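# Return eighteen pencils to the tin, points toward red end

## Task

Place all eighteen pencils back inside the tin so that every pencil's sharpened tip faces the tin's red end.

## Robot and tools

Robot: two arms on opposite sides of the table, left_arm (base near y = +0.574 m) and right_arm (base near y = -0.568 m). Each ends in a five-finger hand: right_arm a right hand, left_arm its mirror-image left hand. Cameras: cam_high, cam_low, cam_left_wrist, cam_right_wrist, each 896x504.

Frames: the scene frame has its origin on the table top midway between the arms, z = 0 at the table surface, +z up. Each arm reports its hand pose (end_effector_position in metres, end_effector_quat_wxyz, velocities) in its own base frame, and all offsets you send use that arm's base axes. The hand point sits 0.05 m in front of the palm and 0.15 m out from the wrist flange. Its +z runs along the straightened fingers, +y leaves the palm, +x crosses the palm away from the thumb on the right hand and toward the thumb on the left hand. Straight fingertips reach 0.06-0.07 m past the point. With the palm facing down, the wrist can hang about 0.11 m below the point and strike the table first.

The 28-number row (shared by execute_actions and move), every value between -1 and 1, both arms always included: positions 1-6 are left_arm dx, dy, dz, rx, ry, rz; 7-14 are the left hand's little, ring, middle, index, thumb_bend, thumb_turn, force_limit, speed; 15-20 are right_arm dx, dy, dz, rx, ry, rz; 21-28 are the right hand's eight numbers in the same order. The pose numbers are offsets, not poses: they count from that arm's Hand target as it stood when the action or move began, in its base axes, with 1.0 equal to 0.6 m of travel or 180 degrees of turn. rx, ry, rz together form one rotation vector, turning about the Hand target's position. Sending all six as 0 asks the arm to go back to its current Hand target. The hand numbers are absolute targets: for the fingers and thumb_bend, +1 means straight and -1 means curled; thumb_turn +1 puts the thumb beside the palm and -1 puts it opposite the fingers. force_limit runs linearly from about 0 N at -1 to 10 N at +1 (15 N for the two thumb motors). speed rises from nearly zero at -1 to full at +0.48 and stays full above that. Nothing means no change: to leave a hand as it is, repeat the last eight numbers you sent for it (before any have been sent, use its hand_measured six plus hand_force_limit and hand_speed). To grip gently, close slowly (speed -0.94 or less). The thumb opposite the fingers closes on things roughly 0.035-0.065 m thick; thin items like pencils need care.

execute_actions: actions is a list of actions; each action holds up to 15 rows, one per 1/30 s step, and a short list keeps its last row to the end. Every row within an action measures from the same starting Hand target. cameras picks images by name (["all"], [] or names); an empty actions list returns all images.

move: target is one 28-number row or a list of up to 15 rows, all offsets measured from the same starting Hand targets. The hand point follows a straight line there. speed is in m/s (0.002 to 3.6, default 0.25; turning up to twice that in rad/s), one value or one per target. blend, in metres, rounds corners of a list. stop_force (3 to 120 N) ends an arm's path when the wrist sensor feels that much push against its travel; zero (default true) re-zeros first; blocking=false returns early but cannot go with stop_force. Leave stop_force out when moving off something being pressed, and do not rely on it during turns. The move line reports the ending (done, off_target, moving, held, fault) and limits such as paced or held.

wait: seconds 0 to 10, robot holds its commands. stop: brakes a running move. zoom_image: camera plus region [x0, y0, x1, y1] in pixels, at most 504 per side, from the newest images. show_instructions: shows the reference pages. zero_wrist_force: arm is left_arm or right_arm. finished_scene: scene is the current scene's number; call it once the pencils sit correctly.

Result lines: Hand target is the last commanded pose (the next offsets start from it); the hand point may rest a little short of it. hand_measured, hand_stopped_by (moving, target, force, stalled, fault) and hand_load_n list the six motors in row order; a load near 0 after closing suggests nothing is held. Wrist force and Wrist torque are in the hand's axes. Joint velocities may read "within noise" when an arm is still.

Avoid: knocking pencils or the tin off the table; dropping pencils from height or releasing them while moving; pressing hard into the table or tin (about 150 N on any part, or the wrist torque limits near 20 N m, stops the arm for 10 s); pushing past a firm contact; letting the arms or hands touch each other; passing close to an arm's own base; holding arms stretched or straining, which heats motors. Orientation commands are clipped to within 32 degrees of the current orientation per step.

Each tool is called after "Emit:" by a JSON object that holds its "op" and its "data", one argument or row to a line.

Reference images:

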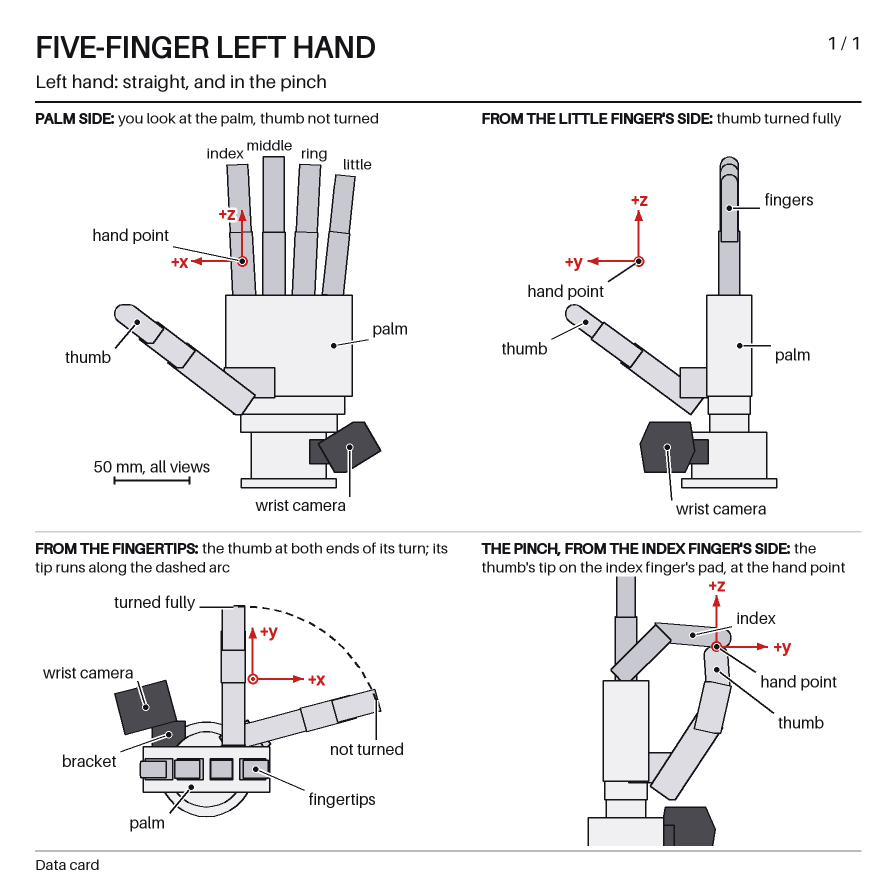

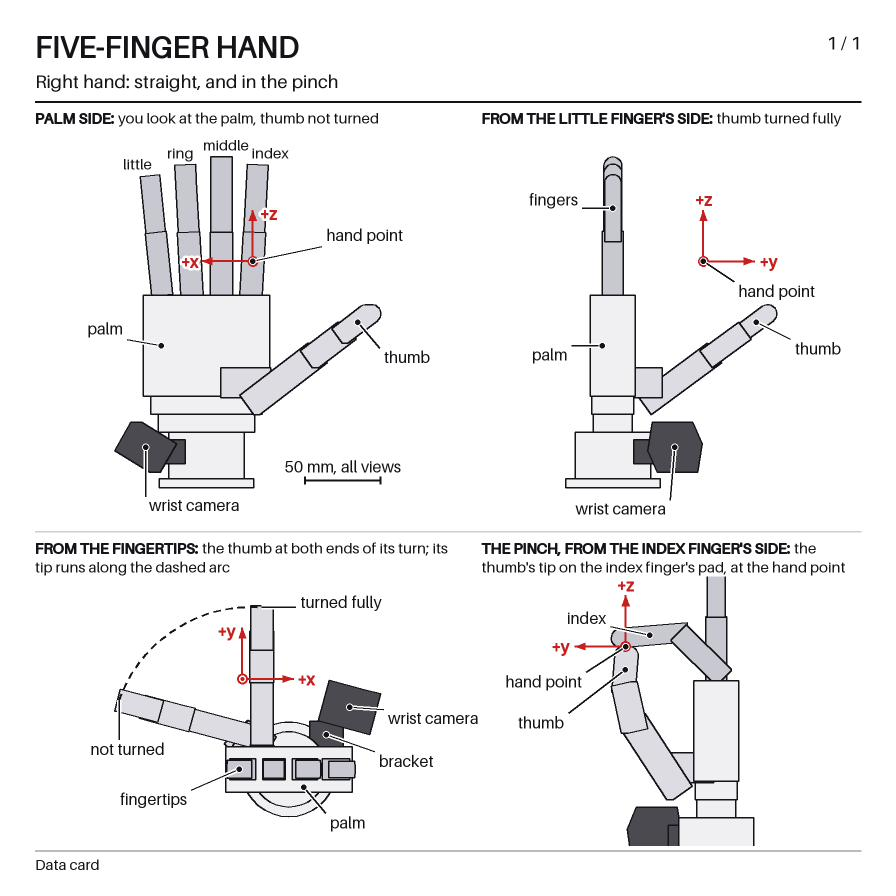

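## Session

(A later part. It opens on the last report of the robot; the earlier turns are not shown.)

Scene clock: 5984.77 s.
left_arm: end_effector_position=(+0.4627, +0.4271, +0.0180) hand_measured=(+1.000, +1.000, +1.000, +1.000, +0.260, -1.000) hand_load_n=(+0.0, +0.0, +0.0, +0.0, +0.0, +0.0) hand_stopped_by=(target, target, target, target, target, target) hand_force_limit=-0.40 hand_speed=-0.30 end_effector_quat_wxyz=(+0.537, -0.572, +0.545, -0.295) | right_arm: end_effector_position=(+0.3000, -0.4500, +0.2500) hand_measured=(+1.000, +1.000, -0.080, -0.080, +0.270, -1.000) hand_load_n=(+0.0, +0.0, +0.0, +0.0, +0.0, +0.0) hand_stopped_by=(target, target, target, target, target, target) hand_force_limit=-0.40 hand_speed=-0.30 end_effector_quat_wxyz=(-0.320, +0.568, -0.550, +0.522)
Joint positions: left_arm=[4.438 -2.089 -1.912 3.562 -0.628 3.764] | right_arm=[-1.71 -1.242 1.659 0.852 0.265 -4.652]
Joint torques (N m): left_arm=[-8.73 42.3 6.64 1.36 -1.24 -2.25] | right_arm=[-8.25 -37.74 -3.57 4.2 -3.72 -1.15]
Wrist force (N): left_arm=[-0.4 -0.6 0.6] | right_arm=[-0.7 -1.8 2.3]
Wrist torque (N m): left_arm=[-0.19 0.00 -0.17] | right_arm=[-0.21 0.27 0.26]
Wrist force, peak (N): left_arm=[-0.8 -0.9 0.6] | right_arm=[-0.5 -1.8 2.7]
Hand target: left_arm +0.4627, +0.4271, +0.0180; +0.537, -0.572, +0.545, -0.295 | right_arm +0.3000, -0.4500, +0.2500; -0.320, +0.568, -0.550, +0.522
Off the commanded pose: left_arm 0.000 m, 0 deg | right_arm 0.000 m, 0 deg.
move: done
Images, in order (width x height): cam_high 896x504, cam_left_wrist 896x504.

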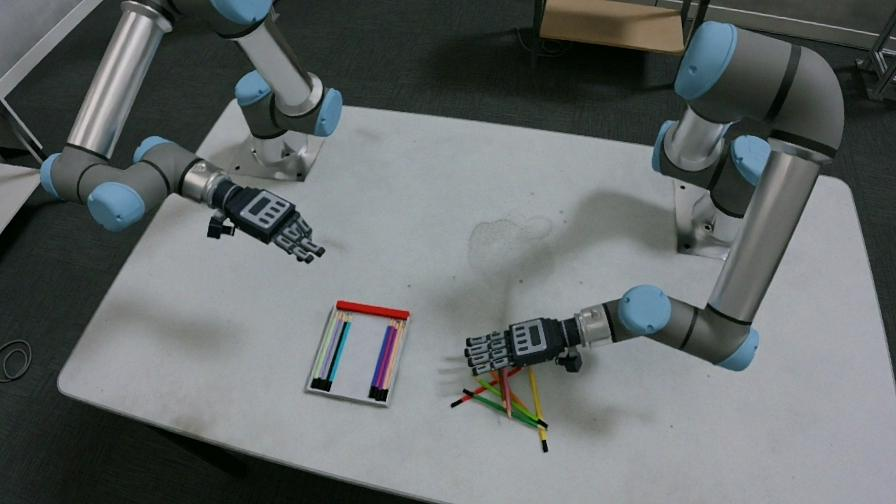

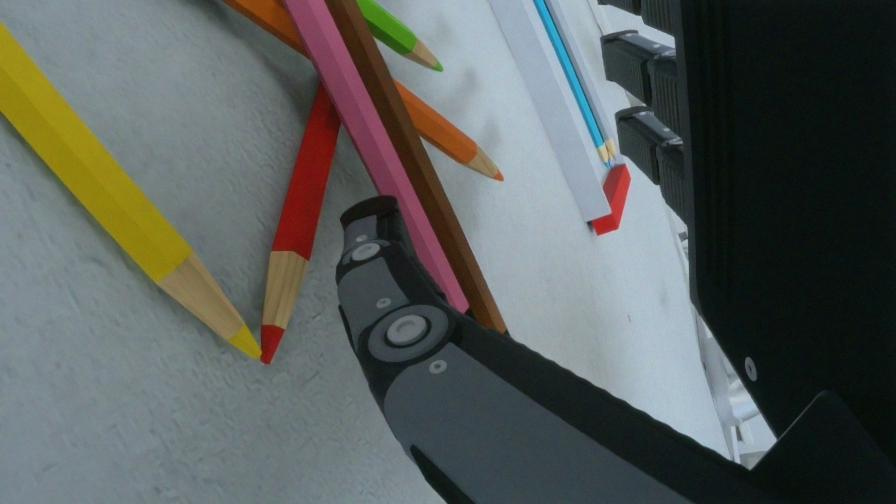

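Emit:
{"op": "move", "data": {
  "target": [
    [0.0448,-0.1167,0,0,0,0,1,1,1,1,0.26,-1,-0.4,-0.3,0,0,0,0,0,0,1,1,-0.08,-0.08,0.27,-1,-0.4,-0.3],
    [0.0593,-0.113,0,0,0,0,1,1,1,1,0.26,-1,-0.4,-0.3,0,0,0,0,0,0,1,1,-0.08,-0.08,0.27,-1,-0.4,-0.3]
  ],
  "speed": 0.06,
  "stop_force": 6,
  "cameras": ["cam_left_wrist","cam_high"]
}}

Scene clock: 6023.60 s.
left_arm: end_effector_position=(+0.4983, +0.3593, +0.0180) hand_measured=(+1.000, +1.000, +1.000, +1.000, +0.260, -1.000) hand_load_n=(+0.0, -0.5, +0.0, +0.0, +0.0, +0.0) hand_stopped_by=(target, target, target, target, target, target) hand_force_limit=-0.40 hand_speed=-0.30 end_effector_quat_wxyz=(+0.537, -0.572, +0.545, -0.295) | right_arm: end_effector_position=(+0.3000, -0.4500, +0.2500) hand_measured=(+1.000, +1.000, -0.080, -0.080, +0.270, -1.000) hand_load_n=(+0.0, +0.0, +0.0, +0.0, +0.0, +0.0) hand_stopped_by=(target, target, target, target, target, target) hand_force_limit=-0.40 hand_speed=-0.30 end_effector_quat_wxyz=(-0.320, +0.568, -0.550, +0.522)
Joint positions: left_arm=[4.3 -2.019 -2.026 3.673 -0.755 3.679] | right_arm=[-1.71 -1.242 1.659 0.852 0.265 -4.652]
Joint torques (N m): left_arm=[10.16 39.43 20.31 1.42 -0.96 1.94] | right_arm=[-8.13 -38.57 -3.67 4.15 -3.67 -1.07]
Wrist force (N): left_arm=[-0.6 -0.5 0.4] | right_arm=[-0.3 -1.8 2.5]
Wrist torque (N m): left_arm=[-0.17 0.04 -0.11] | right_arm=[-0.23 0.21 0.29]
Wrist force, peak (N): left_arm=[-1.1 -0.3 0.7] | right_arm=[-0.6 -2.1 2.5]
Hand target: left_arm +0.4983, +0.3593, +0.0180; +0.537, -0.572, +0.545, -0.295 | right_arm +0.3000, -0.4500, +0.2500; -0.320, +0.568, -0.550, +0.522
Off the commanded pose: left_arm 0.000 m, 0 deg | right_arm 0.000 m, 0 deg.
move: done
Images, in order (width x height): cam_high 896x504, cam_left_wrist 896x504.

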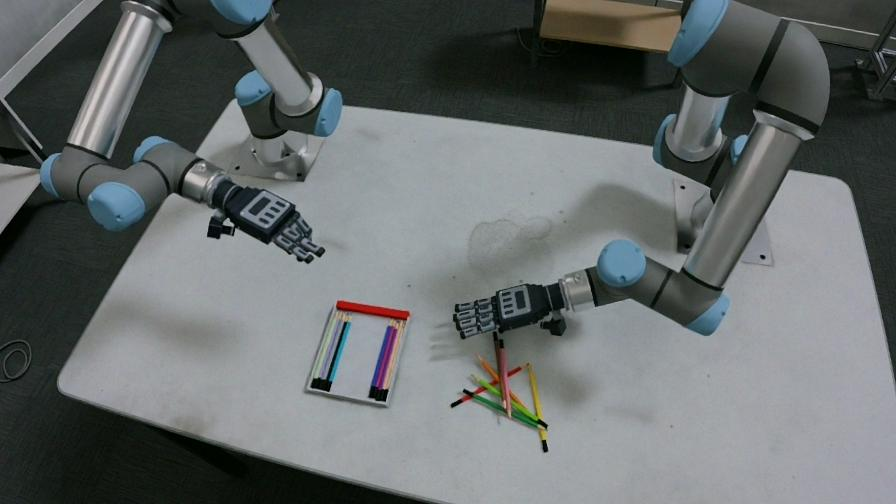

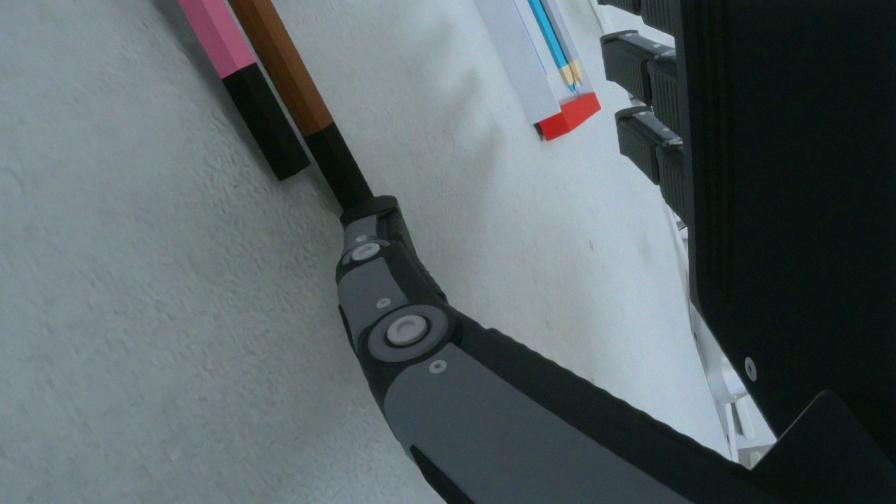

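Emit:
{"op": "move", "data": {
  "target": [
    [-0.009,-0.0025,0,0,0,0,1,1,1,1,0.26,-1,-0.4,-0.3,0,0,0,0,0,0,1,1,-0.08,-0.08,0.27,-1,-0.4,-0.3],
    [-0.0239,0.0364,0,0,0,0,1,1,1,1,0.26,-1,-0.4,-0.3,0,0,0,0,0,0,1,1,-0.08,-0.08,0.27,-1,-0.4,-0.3]
  ],
  "speed": [0.04,0.035],
  "stop_force": 6,
  "cameras": ["cam_left_wrist","cam_high"]
}}

Emit:
{"op": "zoom_image", "data": {
  "camera": "cam_high",
  "region": [440, 320, 570, 465]
}}

Scene clock: 6037.90 s.
left_arm: end_effector_position=(+0.4839, +0.3811, +0.0180) hand_measured=(+1.000, +1.000, +1.000, +1.000, +0.260, -1.000) hand_load_n=(+0.0, -0.5, +0.0, +0.0, +0.0, +0.0) hand_stopped_by=(target, target, target, target, target, target) hand_force_limit=-0.40 hand_speed=-0.30 end_effector_quat_wxyz=(+0.537, -0.572, +0.545, -0.295) | right_arm: end_effector_position=(+0.3000, -0.4500, +0.2500) hand_measured=(+1.000, +1.000, -0.080, -0.080, +0.270, -1.000) hand_load_n=(+0.0, +0.0, +0.0, +0.0, +0.0, +0.0) hand_stopped_by=(target, target, target, target, target, target) hand_force_limit=-0.40 hand_speed=-0.30 end_effector_quat_wxyz=(-0.320, +0.568, -0.550, +0.522)
Joint positions: left_arm=[4.355 -2.037 -1.998 3.64 -0.705 3.709] | right_arm=[-1.71 -1.242 1.659 0.852 0.265 -4.652]
Joint torques (N m): left_arm=[-9.23 40.25 6.55 1.37 -1.3 -2.23] | right_arm=[-8.21 -37.81 -4.23 4.12 -3.71 -1.11]
Wrist force (N): left_arm=[-0.7 -0.6 0.3] | right_arm=[-0.5 -1.7 2.6]
Wrist torque (N m): left_arm=[-0.18 0.05 -0.21] | right_arm=[-0.20 0.24 0.28]
Wrist force, peak (N): left_arm=[-0.8 -0.7 0.7] | right_arm=[-0.5 -1.9 2.6]
Hand target: left_arm +0.4839, +0.3811, +0.0180; +0.537, -0.572, +0.545, -0.295 | right_arm +0.3000, -0.4500, +0.2500; -0.320, +0.568, -0.550, +0.522
Off the commanded pose: left_arm 0.000 m, 0 deg | right_arm 0.000 m, 0 deg.
move: done
Images, in order (width x height): cam_high 896x504, cam_left_wrist 896x504.

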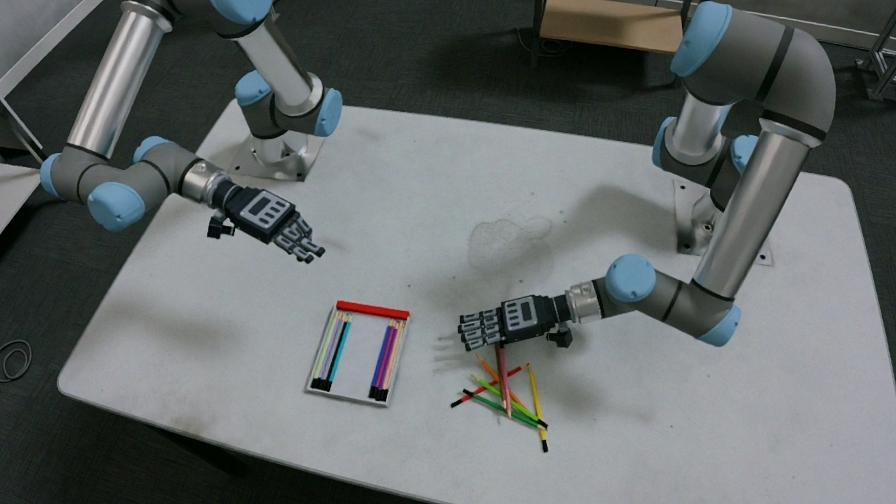

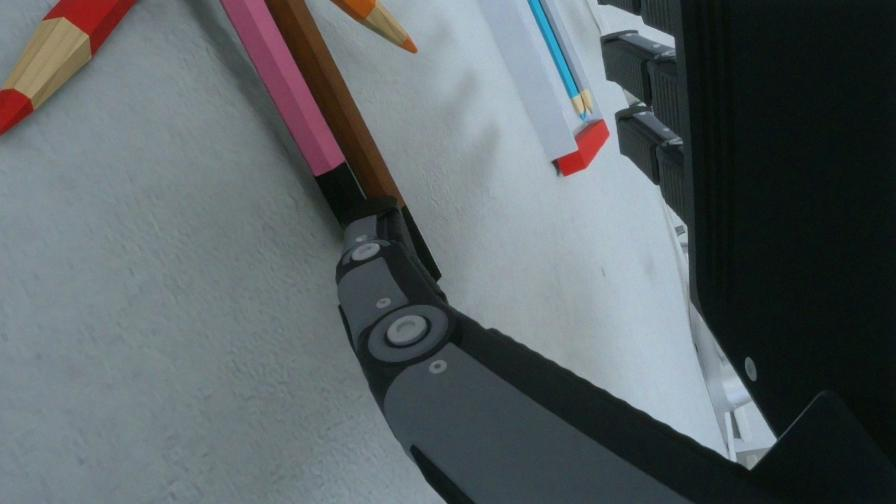

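Scaled by 3.476 from the camera's 896x504 image, which has a finer 1280x720 frame.

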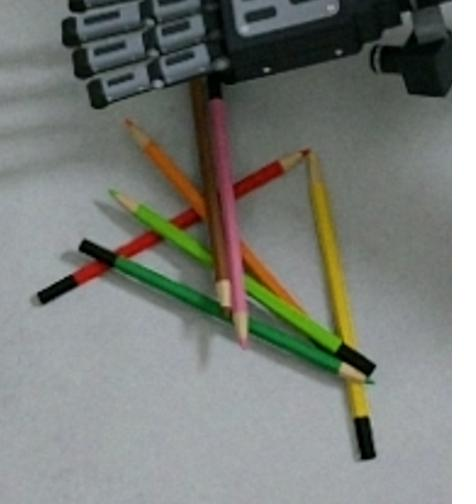

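Emit:
{"op": "move", "data": {
  "target": [-0.0388,0.1012,0,0,0,0,1,1,1,1,0.26,-1,-0.4,-0.3,0,0,0,0,0,0,1,1,-0.08,-0.08,0.27,-1,-0.4,-0.3],
  "speed": 0.035,
  "stop_force": 6,
  "cameras": ["cam_left_wrist","cam_high"]
}}

Emit:
{"op": "zoom_image", "data": {
  "camera": "cam_high",
  "region": [440, 320, 570, 465]
}}

Scene clock: 6049.30 s.
left_arm: end_effector_position=(+0.4606, +0.4418, +0.0180) hand_measured=(+1.000, +1.000, +1.000, +1.000, +0.260, -1.000) hand_load_n=(-0.5, +0.0, +0.0, +0.0, +0.0, +0.0) hand_stopped_by=(target, target, target, target, target, target) hand_force_limit=-0.40 hand_speed=-0.30 end_effector_quat_wxyz=(+0.537, -0.572, +0.545, -0.295) | right_arm: end_effector_position=(+0.3000, -0.4500, +0.2500) hand_measured=(+1.000, +1.000, -0.080, -0.080, +0.270, -1.000) hand_load_n=(+0.0, +0.0, +0.0, +0.0, +0.0, +0.0) hand_stopped_by=(target, target, target, target, target, target) hand_force_limit=-0.40 hand_speed=-0.30 end_effector_quat_wxyz=(-0.320, +0.568, -0.550, +0.522)
Joint positions: left_arm=[4.452 -2.11 -1.874 3.538 -0.616 3.774] | right_arm=[-1.71 -1.242 1.659 0.852 0.265 -4.652]
Joint torques (N m): left_arm=[-9.28 43.31 7.29 1.32 -1.1 -2.29] | right_arm=[-7.34 -38.28 -3.78 4.22 -3.7 -1.16]
Wrist force (N): left_arm=[-0.7 -0.6 0.6] | right_arm=[-0.5 -1.8 2.4]
Wrist torque (N m): left_arm=[-0.21 0.05 -0.19] | right_arm=[-0.21 0.24 0.28]
Wrist force, peak (N): left_arm=[-0.8 -0.7 0.7] | right_arm=[-0.6 -1.9 2.6]
Hand target: left_arm +0.4606, +0.4418, +0.0180; +0.537, -0.572, +0.545, -0.295 | right_arm +0.3000, -0.4500, +0.2500; -0.320, +0.568, -0.550, +0.522
Off the commanded pose: left_arm 0.000 m, 0 deg | right_arm 0.000 m, 0 deg.
move: done
Images, in order (width x height): cam_high 896x504, cam_left_wrist 896x504.

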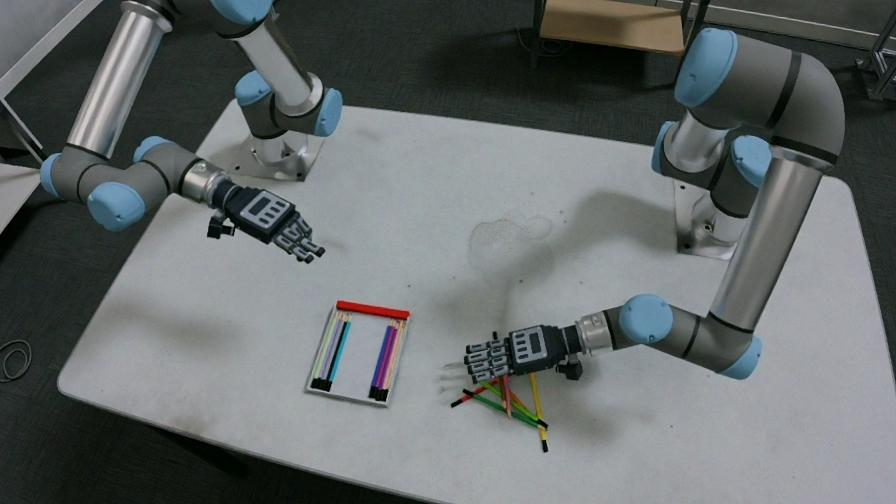

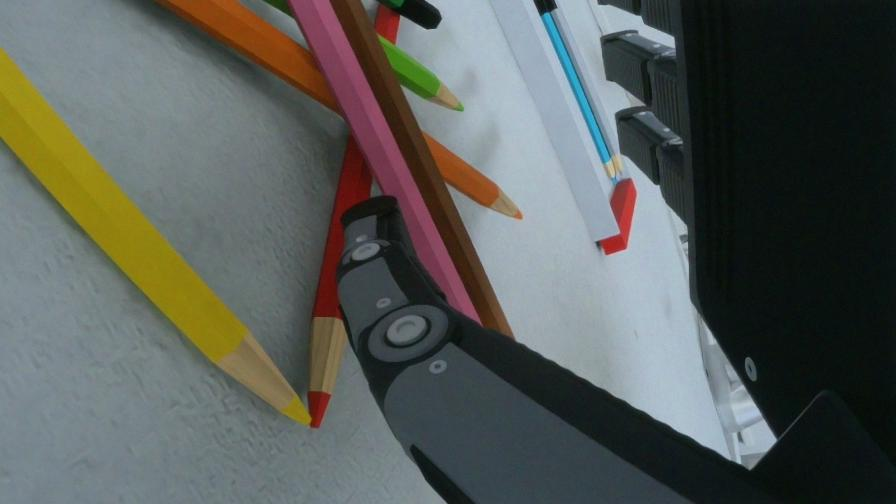

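Scaled by 3.476 from the camera's 896x504 image, which has a finer 1280x720 frame.

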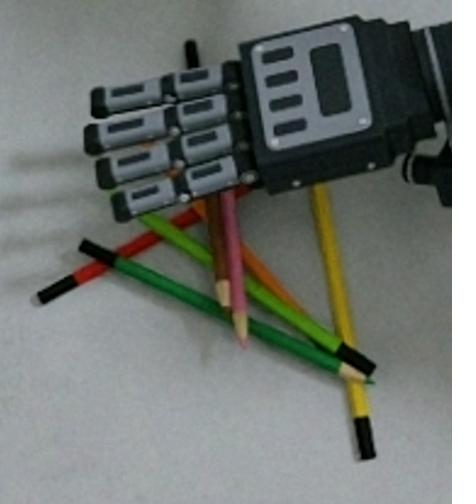

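Emit:
{"op": "move", "data": {
  "target": [
    [-0.03,-0.01,0.02,0,0,0,1,1,1,1,0.26,-1,-0.4,-0.3,0,0,0,0,0,0,1,1,-0.08,-0.08,0.27,-1,-0.4,-0.3],
    [-0.03,-0.12,0.12,0,0,0,1,1,1,1,0.26,-1,-0.4,-0.3,0,0,0,0,0,0,1,1,-0.08,-0.08,0.27,-1,-0.4,-0.3],
    [-0.1,-0.2,0.15,0,0,0,1,1,-0.08,-0.08,0.27,-1,-0.4,-0.3,0,0,0,0,0,0,1,1,-0.08,-0.08,0.27,-1,-0.4,-0.3]
  ],
  "speed": 0.15,
  "blend": [0.005,0.02,0],
  "cameras": ["cam_left_wrist","cam_high"]
}}

Emit:
{"op": "zoom_image", "data": {
  "camera": "cam_high",
  "region": [440, 320, 570, 465]
}}

Scene clock: 6079.07 s.
left_arm: end_effector_position=(+0.4006, +0.3218, +0.1080) hand_measured=(+1.000, +1.000, -0.080, -0.080, +0.270, -1.000) hand_load_n=(+0.0, +0.0, +0.0, +0.0, +0.0, +0.0) hand_stopped_by=(target, target, target, target, target, target) hand_force_limit=-0.40 hand_speed=-0.30 end_effector_quat_wxyz=(+0.537, -0.572, +0.545, -0.295) | right_arm: end_effector_position=(+0.3000, -0.4500, +0.2500) hand_measured=(+1.000, +1.000, -0.080, -0.080, +0.270, -1.000) hand_load_n=(+0.0, +0.0, +0.0, +0.0, +0.0, +0.0) hand_stopped_by=(target, target, target, target, target, target) hand_force_limit=-0.40 hand_speed=-0.30 end_effector_quat_wxyz=(-0.320, +0.568, -0.550, +0.522)
Joint positions: left_arm=[4.542 -1.693 -2.184 3.365 -0.535 3.851] | right_arm=[-1.71 -1.242 1.659 0.852 0.265 -4.652]
Joint torques (N m): left_arm=[7.7 28.04 9.56 -2.18 1.95 2.08] | right_arm=[-8.03 -37.31 -3.01 4.26 -3.65 -1.07]
Wrist force (N): left_arm=[-0.4 -0.7 0.7] | right_arm=[-0.5 -1.8 2.6]
Wrist torque (N m): left_arm=[-0.21 0.02 -0.18] | right_arm=[-0.22 0.24 0.28]
Wrist force, peak (N): left_arm=[-0.5 0.1 2.0] | right_arm=[-0.5 -1.9 2.7]
Hand target: left_arm +0.4006, +0.3218, +0.1080; +0.537, -0.572, +0.545, -0.295 | right_arm +0.3000, -0.4500, +0.2500; -0.320, +0.568, -0.550, +0.522
Off the commanded pose: left_arm 0.000 m, 0 deg | right_arm 0.000 m, 0 deg.
move: done
Images, in order (width x height): cam_high 896x504, cam_left_wrist 896x504.

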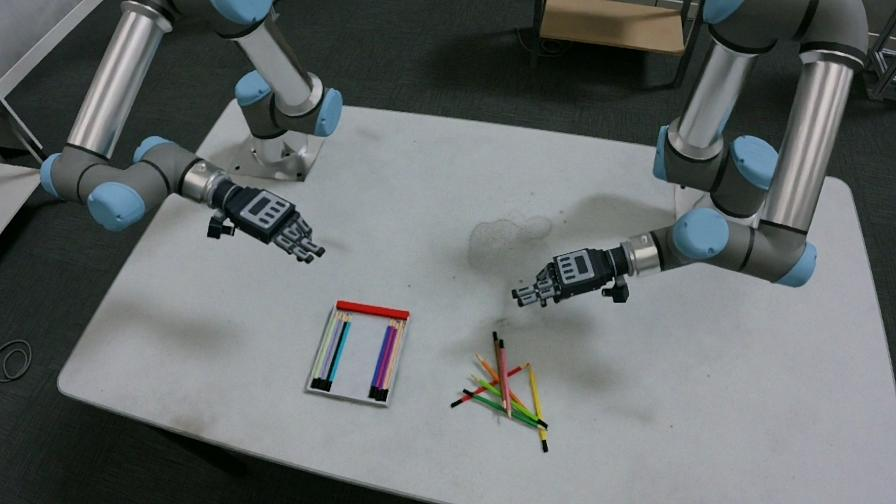

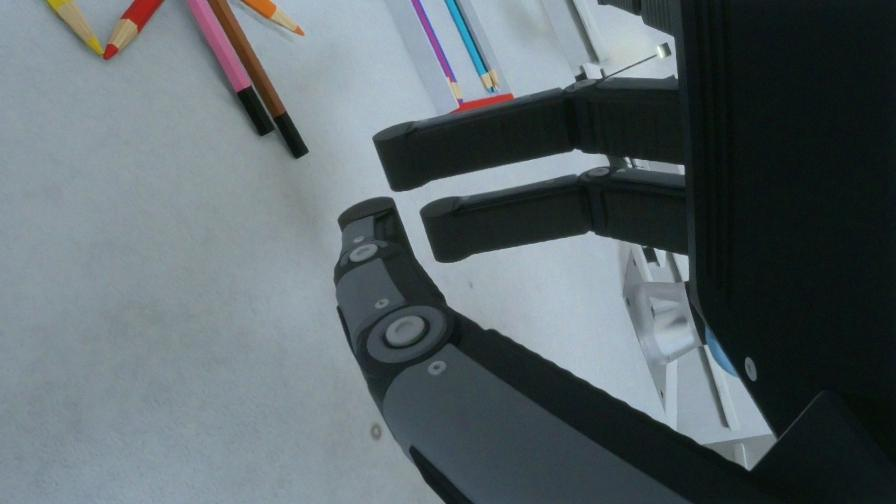

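Scaled by 3.476 from the camera's 896x504 image, which has a finer 1280x720 frame.

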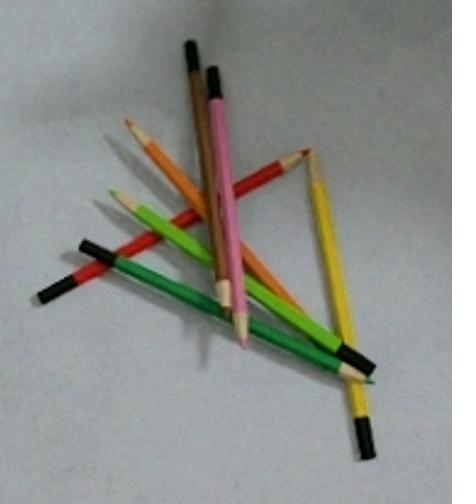

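Emit:
{"op": "move", "data": {
  "target": [
    [0.1398,0.0818,-0.13,0,0,0,1,1,1,1,0.26,-1,-0.4,-0.3,0,0,0,0,0,0,1,1,-0.08,-0.08,0.27,-1,-0.4,-0.3]
  ],
  "speed": 0.12
}}

Emit:
{"op": "move", "data": {
  "target": [
    [0,0,-0.027,0,0,0,1,1,1,1,0.26,-1,-0.4,-0.3,0,0,0,0,0,0,1,1,-0.08,-0.08,0.27,-1,-0.4,-0.3]
  ],
  "speed": 0.03,
  "stop_force": 3,
  "cameras": ["cam_left_wrist"]
}}

Scene clock: 6114.20 s.
left_arm: end_effector_position=(+0.4845, +0.3708, +0.0301) hand_measured=(+1.000, +1.000, +1.000, +1.000, +0.260, -1.000) hand_load_n=(+0.0, +0.0, -0.5, +0.0, +0.5, +0.5) hand_stopped_by=(target, target, target, target, target, target) hand_force_limit=-0.40 hand_speed=-0.30 end_effector_quat_wxyz=(+0.537, -0.572, +0.545, -0.295) | right_arm: end_effector_position=(+0.3000, -0.4500, +0.2500) hand_measured=(+1.000, +1.000, -0.080, -0.080, +0.270, -1.000) hand_load_n=(+0.0, +0.0, +0.0, +0.0, +0.0, +0.0) hand_stopped_by=(target, target, target, target, target, target) hand_force_limit=-0.40 hand_speed=-0.30 end_effector_quat_wxyz=(-0.320, +0.568, -0.550, +0.522)
Joint positions: left_arm=[4.344 -1.998 -2.016 3.624 -0.715 3.703] | right_arm=[-1.71 -1.242 1.659 0.852 0.265 -4.652]
Joint torques (N m): left_arm=[3.73 21.71 18.25 0.22 0.8 1.84] | right_arm=[-7.76 -37.7 -3.29 4.18 -3.6 -1.08]
Wrist force (N): left_arm=[-0.6 -0.8 0.3] | right_arm=[-0.4 -1.6 2.3]
Wrist torque (N m): left_arm=[-0.20 0.03 -0.10] | right_arm=[-0.19 0.23 0.28]
Wrist force, peak (N): left_arm=[-0.9 -1.2 -0.4] | right_arm=[-0.4 -1.9 2.7]
Hand target: left_arm +0.4845, +0.3709, +0.0300; +0.537, -0.572, +0.545, -0.295 | right_arm +0.3000, -0.4500, +0.2500; -0.320, +0.568, -0.550, +0.522
Off the commanded pose: left_arm 0.000 m, 0 deg | right_arm 0.000 m, 0 deg.
move: done

Scene clock: 6115.80 s.
left_arm: end_effector_position=(+0.4845, +0.3709, +0.0138) hand_measured=(+1.000, +1.000, +1.000, +1.000, +0.260, -1.000) hand_load_n=(+0.0, -0.5, +0.0, +0.0, +0.0, +0.0) hand_stopped_by=(target, target, target, target, target, target) hand_force_limit=-0.40 hand_speed=-0.30 end_effector_quat_wxyz=(+0.537, -0.572, +0.545, -0.295) | right_arm: end_effector_position=(+0.3000, -0.4500, +0.2500) hand_measured=(+1.000, +1.000, -0.080, -0.080, +0.270, -1.000) hand_load_n=(+0.0, +0.0, +0.0, +0.0, +0.0, +0.0) hand_stopped_by=(target, target, target, target, target, target) hand_force_limit=-0.40 hand_speed=-0.30 end_effector_quat_wxyz=(-0.320, +0.568, -0.550, +0.522)
Joint positions: left_arm=[4.344 -2.032 -2.024 3.665 -0.715 3.703] | right_arm=[-1.71 -1.242 1.659 0.852 0.265 -4.652]
Joint torques (N m): left_arm=[10.2 39.61 19.94 -1.62 -0.97 -2.19] | right_arm=[-7.75 -36.88 -4.3 4.19 -3.75 -1.22]
Wrist force (N): left_arm=[-0.6 -0.6 0.4] | right_arm=[-0.4 -1.8 2.6]
Wrist torque (N m): left_arm=[-0.20 0.04 -0.12] | right_arm=[-0.22 0.22 0.28]
Wrist force, peak (N): left_arm=[-0.9 -0.8 0.2] | right_arm=[-0.5 -1.9 2.6]
Hand target: left_arm +0.4845, +0.3709, +0.0138; +0.537, -0.572, +0.545, -0.295 | right_arm +0.3000, -0.4500, +0.2500; -0.320, +0.568, -0.550, +0.522
Off the commanded pose: left_arm 0.000 m, 0 deg | right_arm 0.000 m, 0 deg.
move: done
Images, in order (width x height): cam_left_wrist 896x504.

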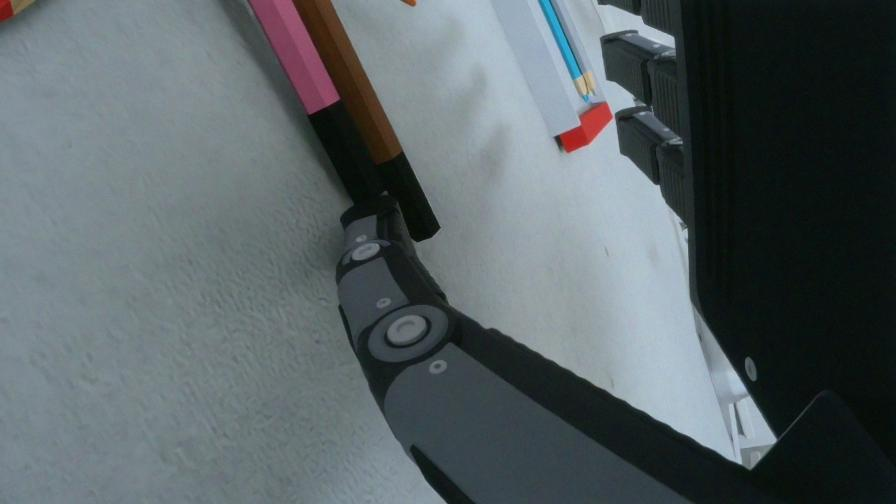

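Emit:
{"op": "move", "data": {
  "target": [-0.0394,0.1027,0,0,0,0,1,1,1,1,0.26,-1,-0.4,-0.3,0,0,0,0,0,0,1,1,-0.08,-0.08,0.27,-1,-0.4,-0.3],
  "speed": 0.035,
  "stop_force": 5,
  "cameras": ["cam_left_wrist","cam_high"]
}}

Emit:
{"op": "zoom_image", "data": {
  "camera": "cam_high",
  "region": [440, 320, 570, 465]
}}

Scene clock: 6124.10 s.
left_arm: end_effector_position=(+0.4609, +0.4325, +0.0138) hand_measured=(+1.000, +1.000, +1.000, +1.000, +0.260, -1.000) hand_load_n=(+0.0, +0.0, +0.0, +0.0, +0.0, +0.0) hand_stopped_by=(target, target, target, target, target, target) hand_force_limit=-0.40 hand_speed=-0.30 end_effector_quat_wxyz=(+0.537, -0.572, +0.545, -0.295) | right_arm: end_effector_position=(+0.3000, -0.4500, +0.2500) hand_measured=(+1.000, +1.000, -0.080, -0.080, +0.270, -1.000) hand_load_n=(+0.0, +0.0, +0.0, +0.0, +0.0, +0.0) hand_stopped_by=(target, target, target, target, target, target) hand_force_limit=-0.40 hand_speed=-0.30 end_effector_quat_wxyz=(-0.320, +0.568, -0.550, +0.522)
Joint positions: left_arm=[4.446 -2.104 -1.901 3.562 -0.621 3.77] | right_arm=[-1.71 -1.242 1.659 0.852 0.265 -4.652]
Joint torques (N m): left_arm=[-9.28 43.25 7.25 1.35 -1.16 -2.29] | right_arm=[-6.84 -37.24 -3.49 4.17 -3.55 -1.07]
Wrist force (N): left_arm=[-0.5 -0.4 0.7] | right_arm=[-0.6 -1.6 2.5]
Wrist torque (N m): left_arm=[-0.18 0.02 -0.18] | right_arm=[-0.18 0.27 0.27]
Wrist force, peak (N): left_arm=[-0.9 -0.7 0.7] | right_arm=[-0.4 -1.8 2.8]
Hand target: left_arm +0.4609, +0.4325, +0.0138; +0.537, -0.572, +0.545, -0.295 | right_arm +0.3000, -0.4500, +0.2500; -0.320, +0.568, -0.550, +0.522
Off the commanded pose: left_arm 0.000 m, 0 deg | right_arm 0.000 m, 0 deg.
move: done
Images, in order (width x height): cam_high 896x504, cam_left_wrist 896x504.

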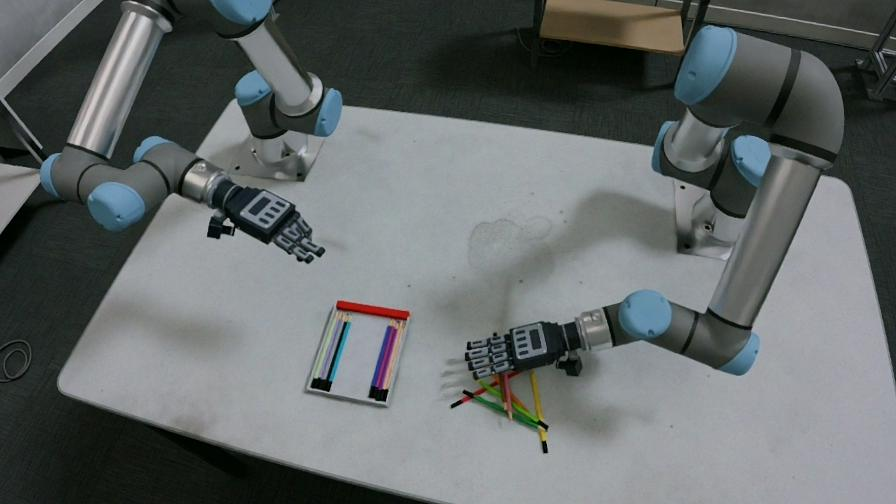

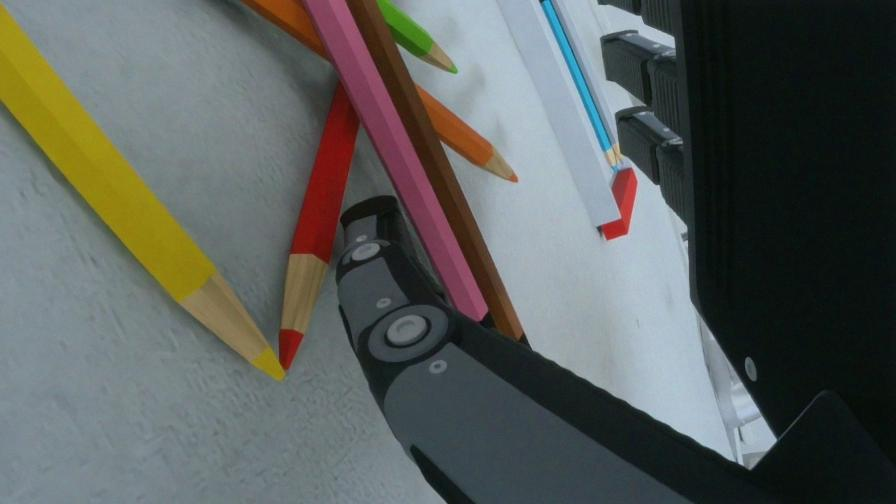

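Scaled by 3.476 from the camera's 896x504 image, which has a finer 1280x720 frame.

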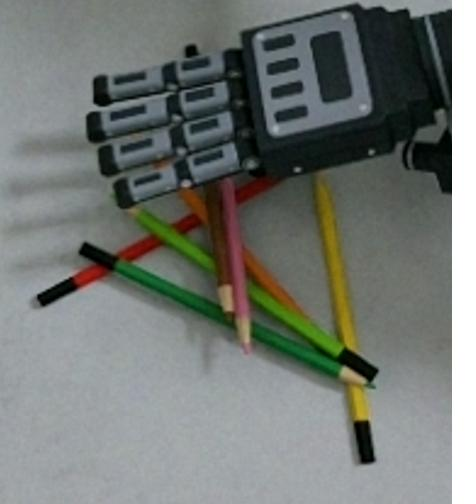

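Emit:
{"op": "move", "data": {
  "target": [
    [-0.012,-0.003,0.045,0,0,0,1,1,1,1,0.26,-1,-0.4,-0.3,0,0,0,0,0,0,1,1,-0.08,-0.08,0.27,-1,-0.4,-0.3],
    [0.053,-0.1107,0.045,0,0,0,1,1,1,1,0.26,-1,-0.4,-0.3,0,0,0,0,0,0,1,1,-0.08,-0.08,0.27,-1,-0.4,-0.3],
    [0.053,-0.1107,0.0,0,0,0,1,1,1,1,0.26,-1,-0.4,-0.3,0,0,0,0,0,0,1,1,-0.08,-0.08,0.27,-1,-0.4,-0.3]
  ],
  "speed": [0.08,0.1,0.04],
  "stop_force": 6,
  "cameras": ["cam_left_wrist"]
}}

Scene clock: 6153.77 s.
left_arm: end_effector_position=(+0.4927, +0.3661, +0.0138) hand_measured=(+1.000, +1.000, +1.000, +1.000, +0.260, -1.000) hand_load_n=(+0.0, -0.5, +0.0, +0.0, +0.0, +0.0) hand_stopped_by=(target, target, target, target, target, target) hand_force_limit=-0.40 hand_speed=-0.30 end_effector_quat_wxyz=(+0.537, -0.572, +0.545, -0.295) | right_arm: end_effector_position=(+0.3000, -0.4500, +0.2500) hand_measured=(+1.000, +1.000, -0.080, -0.080, +0.270, -1.000) hand_load_n=(+0.0, +0.0, +0.0, +0.0, +0.0, +0.0) hand_stopped_by=(target, target, target, target, target, target) hand_force_limit=-0.40 hand_speed=-0.30 end_effector_quat_wxyz=(-0.320, +0.568, -0.550, +0.522)
Joint positions: left_arm=[4.32 -2.032 -2.022 3.674 -0.737 3.69] | right_arm=[-1.71 -1.242 1.659 0.852 0.265 -4.652]
Joint torques (N m): left_arm=[-8.83 39.96 20.1 0.06 -1.15 -2.21] | right_arm=[-6.49 -37.32 -4.1 4.16 -3.54 -1.11]
Wrist force (N): left_arm=[-0.3 -0.7 0.4] | right_arm=[-0.5 -1.8 2.5]
Wrist torque (N m): left_arm=[-0.20 -0.01 -0.09] | right_arm=[-0.22 0.24 0.27]
Wrist force, peak (N): left_arm=[-1.6 -1.2 0.1] | right_arm=[-0.5 -1.7 2.8]
Hand target: left_arm +0.4927, +0.3661, +0.0138; +0.537, -0.572, +0.545, -0.295 | right_arm +0.3000, -0.4500, +0.2500; -0.320, +0.568, -0.550, +0.522
Off the commanded pose: left_arm 0.000 m, 0 deg | right_arm 0.000 m, 0 deg.
move: done
Images, in order (width x height): cam_left_wrist 896x504.

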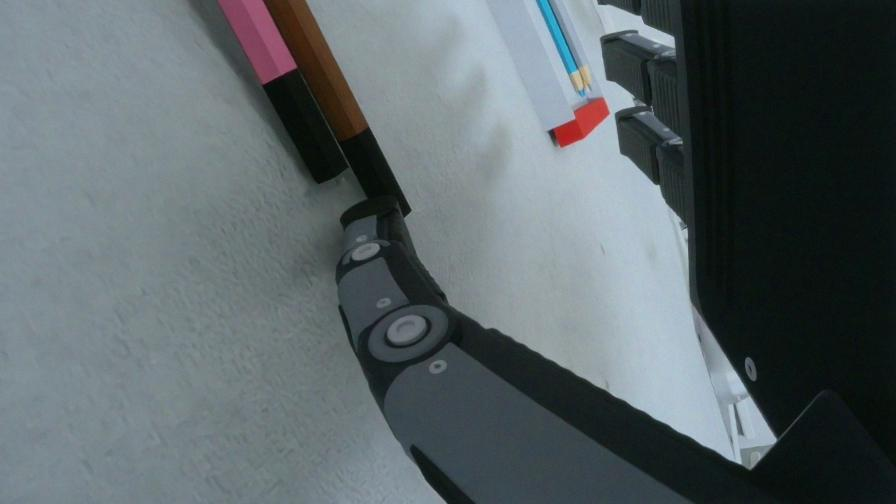

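Emit:
{"op": "move", "data": {
  "target": [-0.0322,0.1122,0,0,0,0,1,1,1,1,0.26,-1,-0.4,-0.3,0,0,0,0,0,0,1,1,-0.08,-0.08,0.27,-1,-0.4,-0.3],
  "speed": 0.035,
  "stop_force": 5,
  "cameras": ["cam_left_wrist","cam_high"]
}}

Emit:
{"op": "zoom_image", "data": {
  "camera": "cam_high",
  "region": [440, 320, 570, 465]
}}

Scene clock: 6171.87 s.
left_arm: end_effector_position=(+0.4734, +0.4334, +0.0138) hand_measured=(+1.000, +1.000, +1.000, +1.000, +0.260, -1.000) hand_load_n=(+0.0, +0.0, -0.5, +0.0, +0.0, +0.5) hand_stopped_by=(target, target, target, target, target, target) hand_force_limit=-0.40 hand_speed=-0.30 end_effector_quat_wxyz=(+0.537, -0.572, +0.545, -0.295) | right_arm: end_effector_position=(+0.3000, -0.4500, +0.2500) hand_measured=(+1.000, +1.000, -0.080, -0.080, +0.270, -1.000) hand_load_n=(+0.0, +0.0, +0.0, +0.0, +0.0, +0.0) hand_stopped_by=(target, target, target, target, target, target) hand_force_limit=-0.40 hand_speed=-0.30 end_effector_quat_wxyz=(-0.320, +0.568, -0.550, +0.522)
Joint positions: left_arm=[4.419 -2.113 -1.882 3.567 -0.646 3.75] | right_arm=[-1.71 -1.242 1.659 0.852 0.265 -4.652]
Joint torques (N m): left_arm=[-9.24 43.7 6.91 1.3 -1.18 -2.18] | right_arm=[-6.69 -37.12 -3.47 4.21 -3.61 -1.05]
Wrist force (N): left_arm=[-0.6 -0.3 0.5] | right_arm=[-0.5 -1.7 2.4]
Wrist torque (N m): left_arm=[-0.15 0.03 -0.20] | right_arm=[-0.21 0.24 0.28]
Wrist force, peak (N): left_arm=[-0.6 -0.7 0.8] | right_arm=[-0.6 -2.0 2.7]
Hand target: left_arm +0.4734, +0.4334, +0.0138; +0.537, -0.572, +0.545, -0.295 | right_arm +0.3000, -0.4500, +0.2500; -0.320, +0.568, -0.550, +0.522
Off the commanded pose: left_arm 0.000 m, 0 deg | right_arm 0.000 m, 0 deg.
move: done
Images, in order (width x height): cam_high 896x504, cam_left_wrist 896x504.

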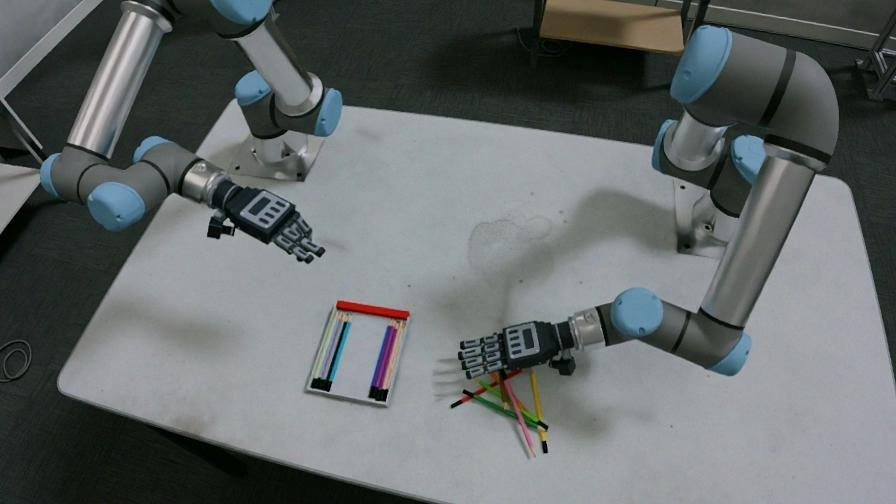

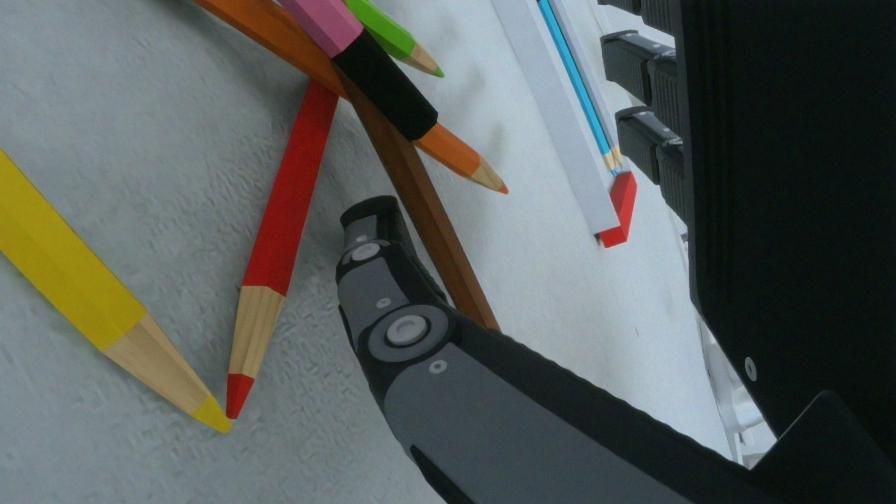

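Scaled by 3.476 from the camera's 896x504 image, which has a finer 1280x720 frame.

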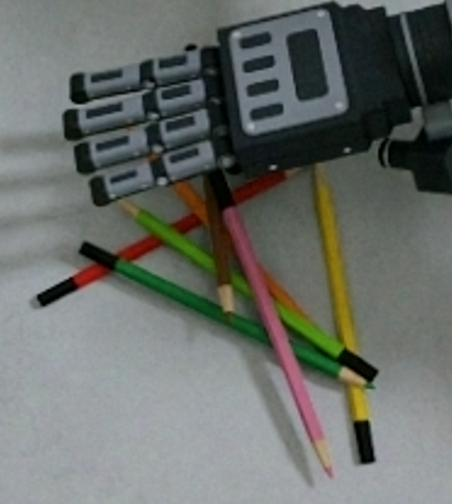

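Emit:
{"op": "move", "data": {
  "target": [
    [-0.01,-0.002,0.03,0,0,0,1,1,1,1,0.26,-1,-0.4,-0.3,0,0,0,0,0,0,1,1,-0.08,-0.08,0.27,-1,-0.4,-0.3],
    [0.0237,-0.0302,0.08,0,0,0.006,1,1,-0.08,-0.08,0.27,-1,-0.4,-0.3,0,0,0,0,0,0,1,1,-0.08,-0.08,0.27,-1,-0.4,-0.3]
  ],
  "speed": 0.12,
  "blend": [0.005,0],
  "cameras": ["cam_left_wrist"]
}}

Scene clock: 6199.67 s.
left_arm: end_effector_position=(+0.4876, +0.4153, +0.0619) hand_measured=(+1.000, +1.000, -0.080, -0.080, +0.270, -1.000) hand_load_n=(+0.0, +0.0, +0.0, +0.0, +0.0, +0.0) hand_stopped_by=(target, target, target, target, target, target) hand_force_limit=-0.40 hand_speed=-0.30 end_effector_quat_wxyz=(+0.540, -0.577, +0.540, -0.289) | right_arm: end_effector_position=(+0.3000, -0.4500, +0.2500) hand_measured=(+1.000, +1.000, -0.080, -0.080, +0.270, -1.000) hand_load_n=(+0.0, +0.0, +0.0, +0.0, +0.0, +0.0) hand_stopped_by=(target, target, target, target, target, target) hand_force_limit=-0.40 hand_speed=-0.30 end_effector_quat_wxyz=(-0.320, +0.568, -0.550, +0.522)
Joint positions: left_arm=[4.369 -2.003 -1.891 3.501 -0.709 3.707] | right_arm=[-1.71 -1.242 1.659 0.852 0.265 -4.652]
Joint torques (N m): left_arm=[-6.95 40.79 18.54 0.28 -1 -2.28] | right_arm=[-5.63 -36.97 -3.52 4.13 -3.69 -1.06]
Wrist force (N): left_arm=[-0.6 -0.5 0.7] | right_arm=[-0.3 -1.9 2.6]
Wrist torque (N m): left_arm=[-0.18 0.04 -0.11] | right_arm=[-0.24 0.21 0.28]
Wrist force, peak (N): left_arm=[-0.1 -1.8 0.6] | right_arm=[-0.3 -1.9 2.6]
Hand target: left_arm +0.4876, +0.4153, +0.0618; +0.540, -0.577, +0.540, -0.289 | right_arm +0.3000, -0.4500, +0.2500; -0.320, +0.568, -0.550, +0.522
Off the commanded pose: left_arm 0.000 m, 0 deg | right_arm 0.000 m, 0 deg.
move: done
Images, in order (width x height): cam_left_wrist 896x504.

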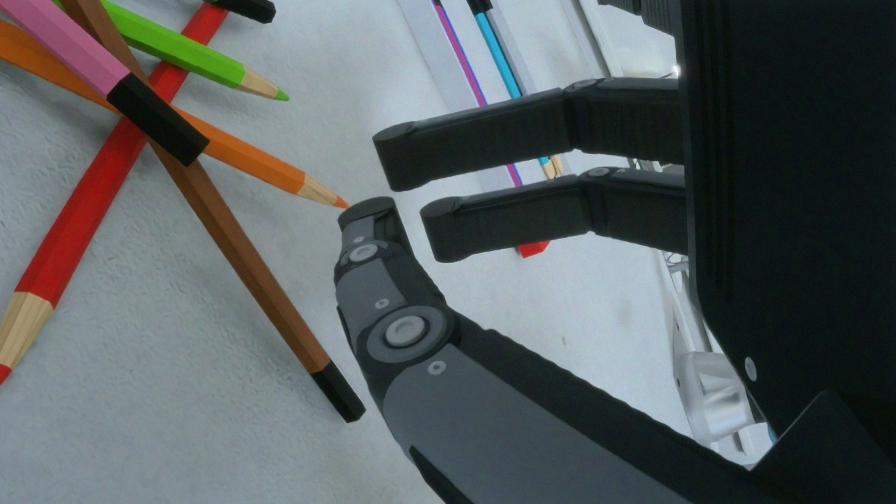

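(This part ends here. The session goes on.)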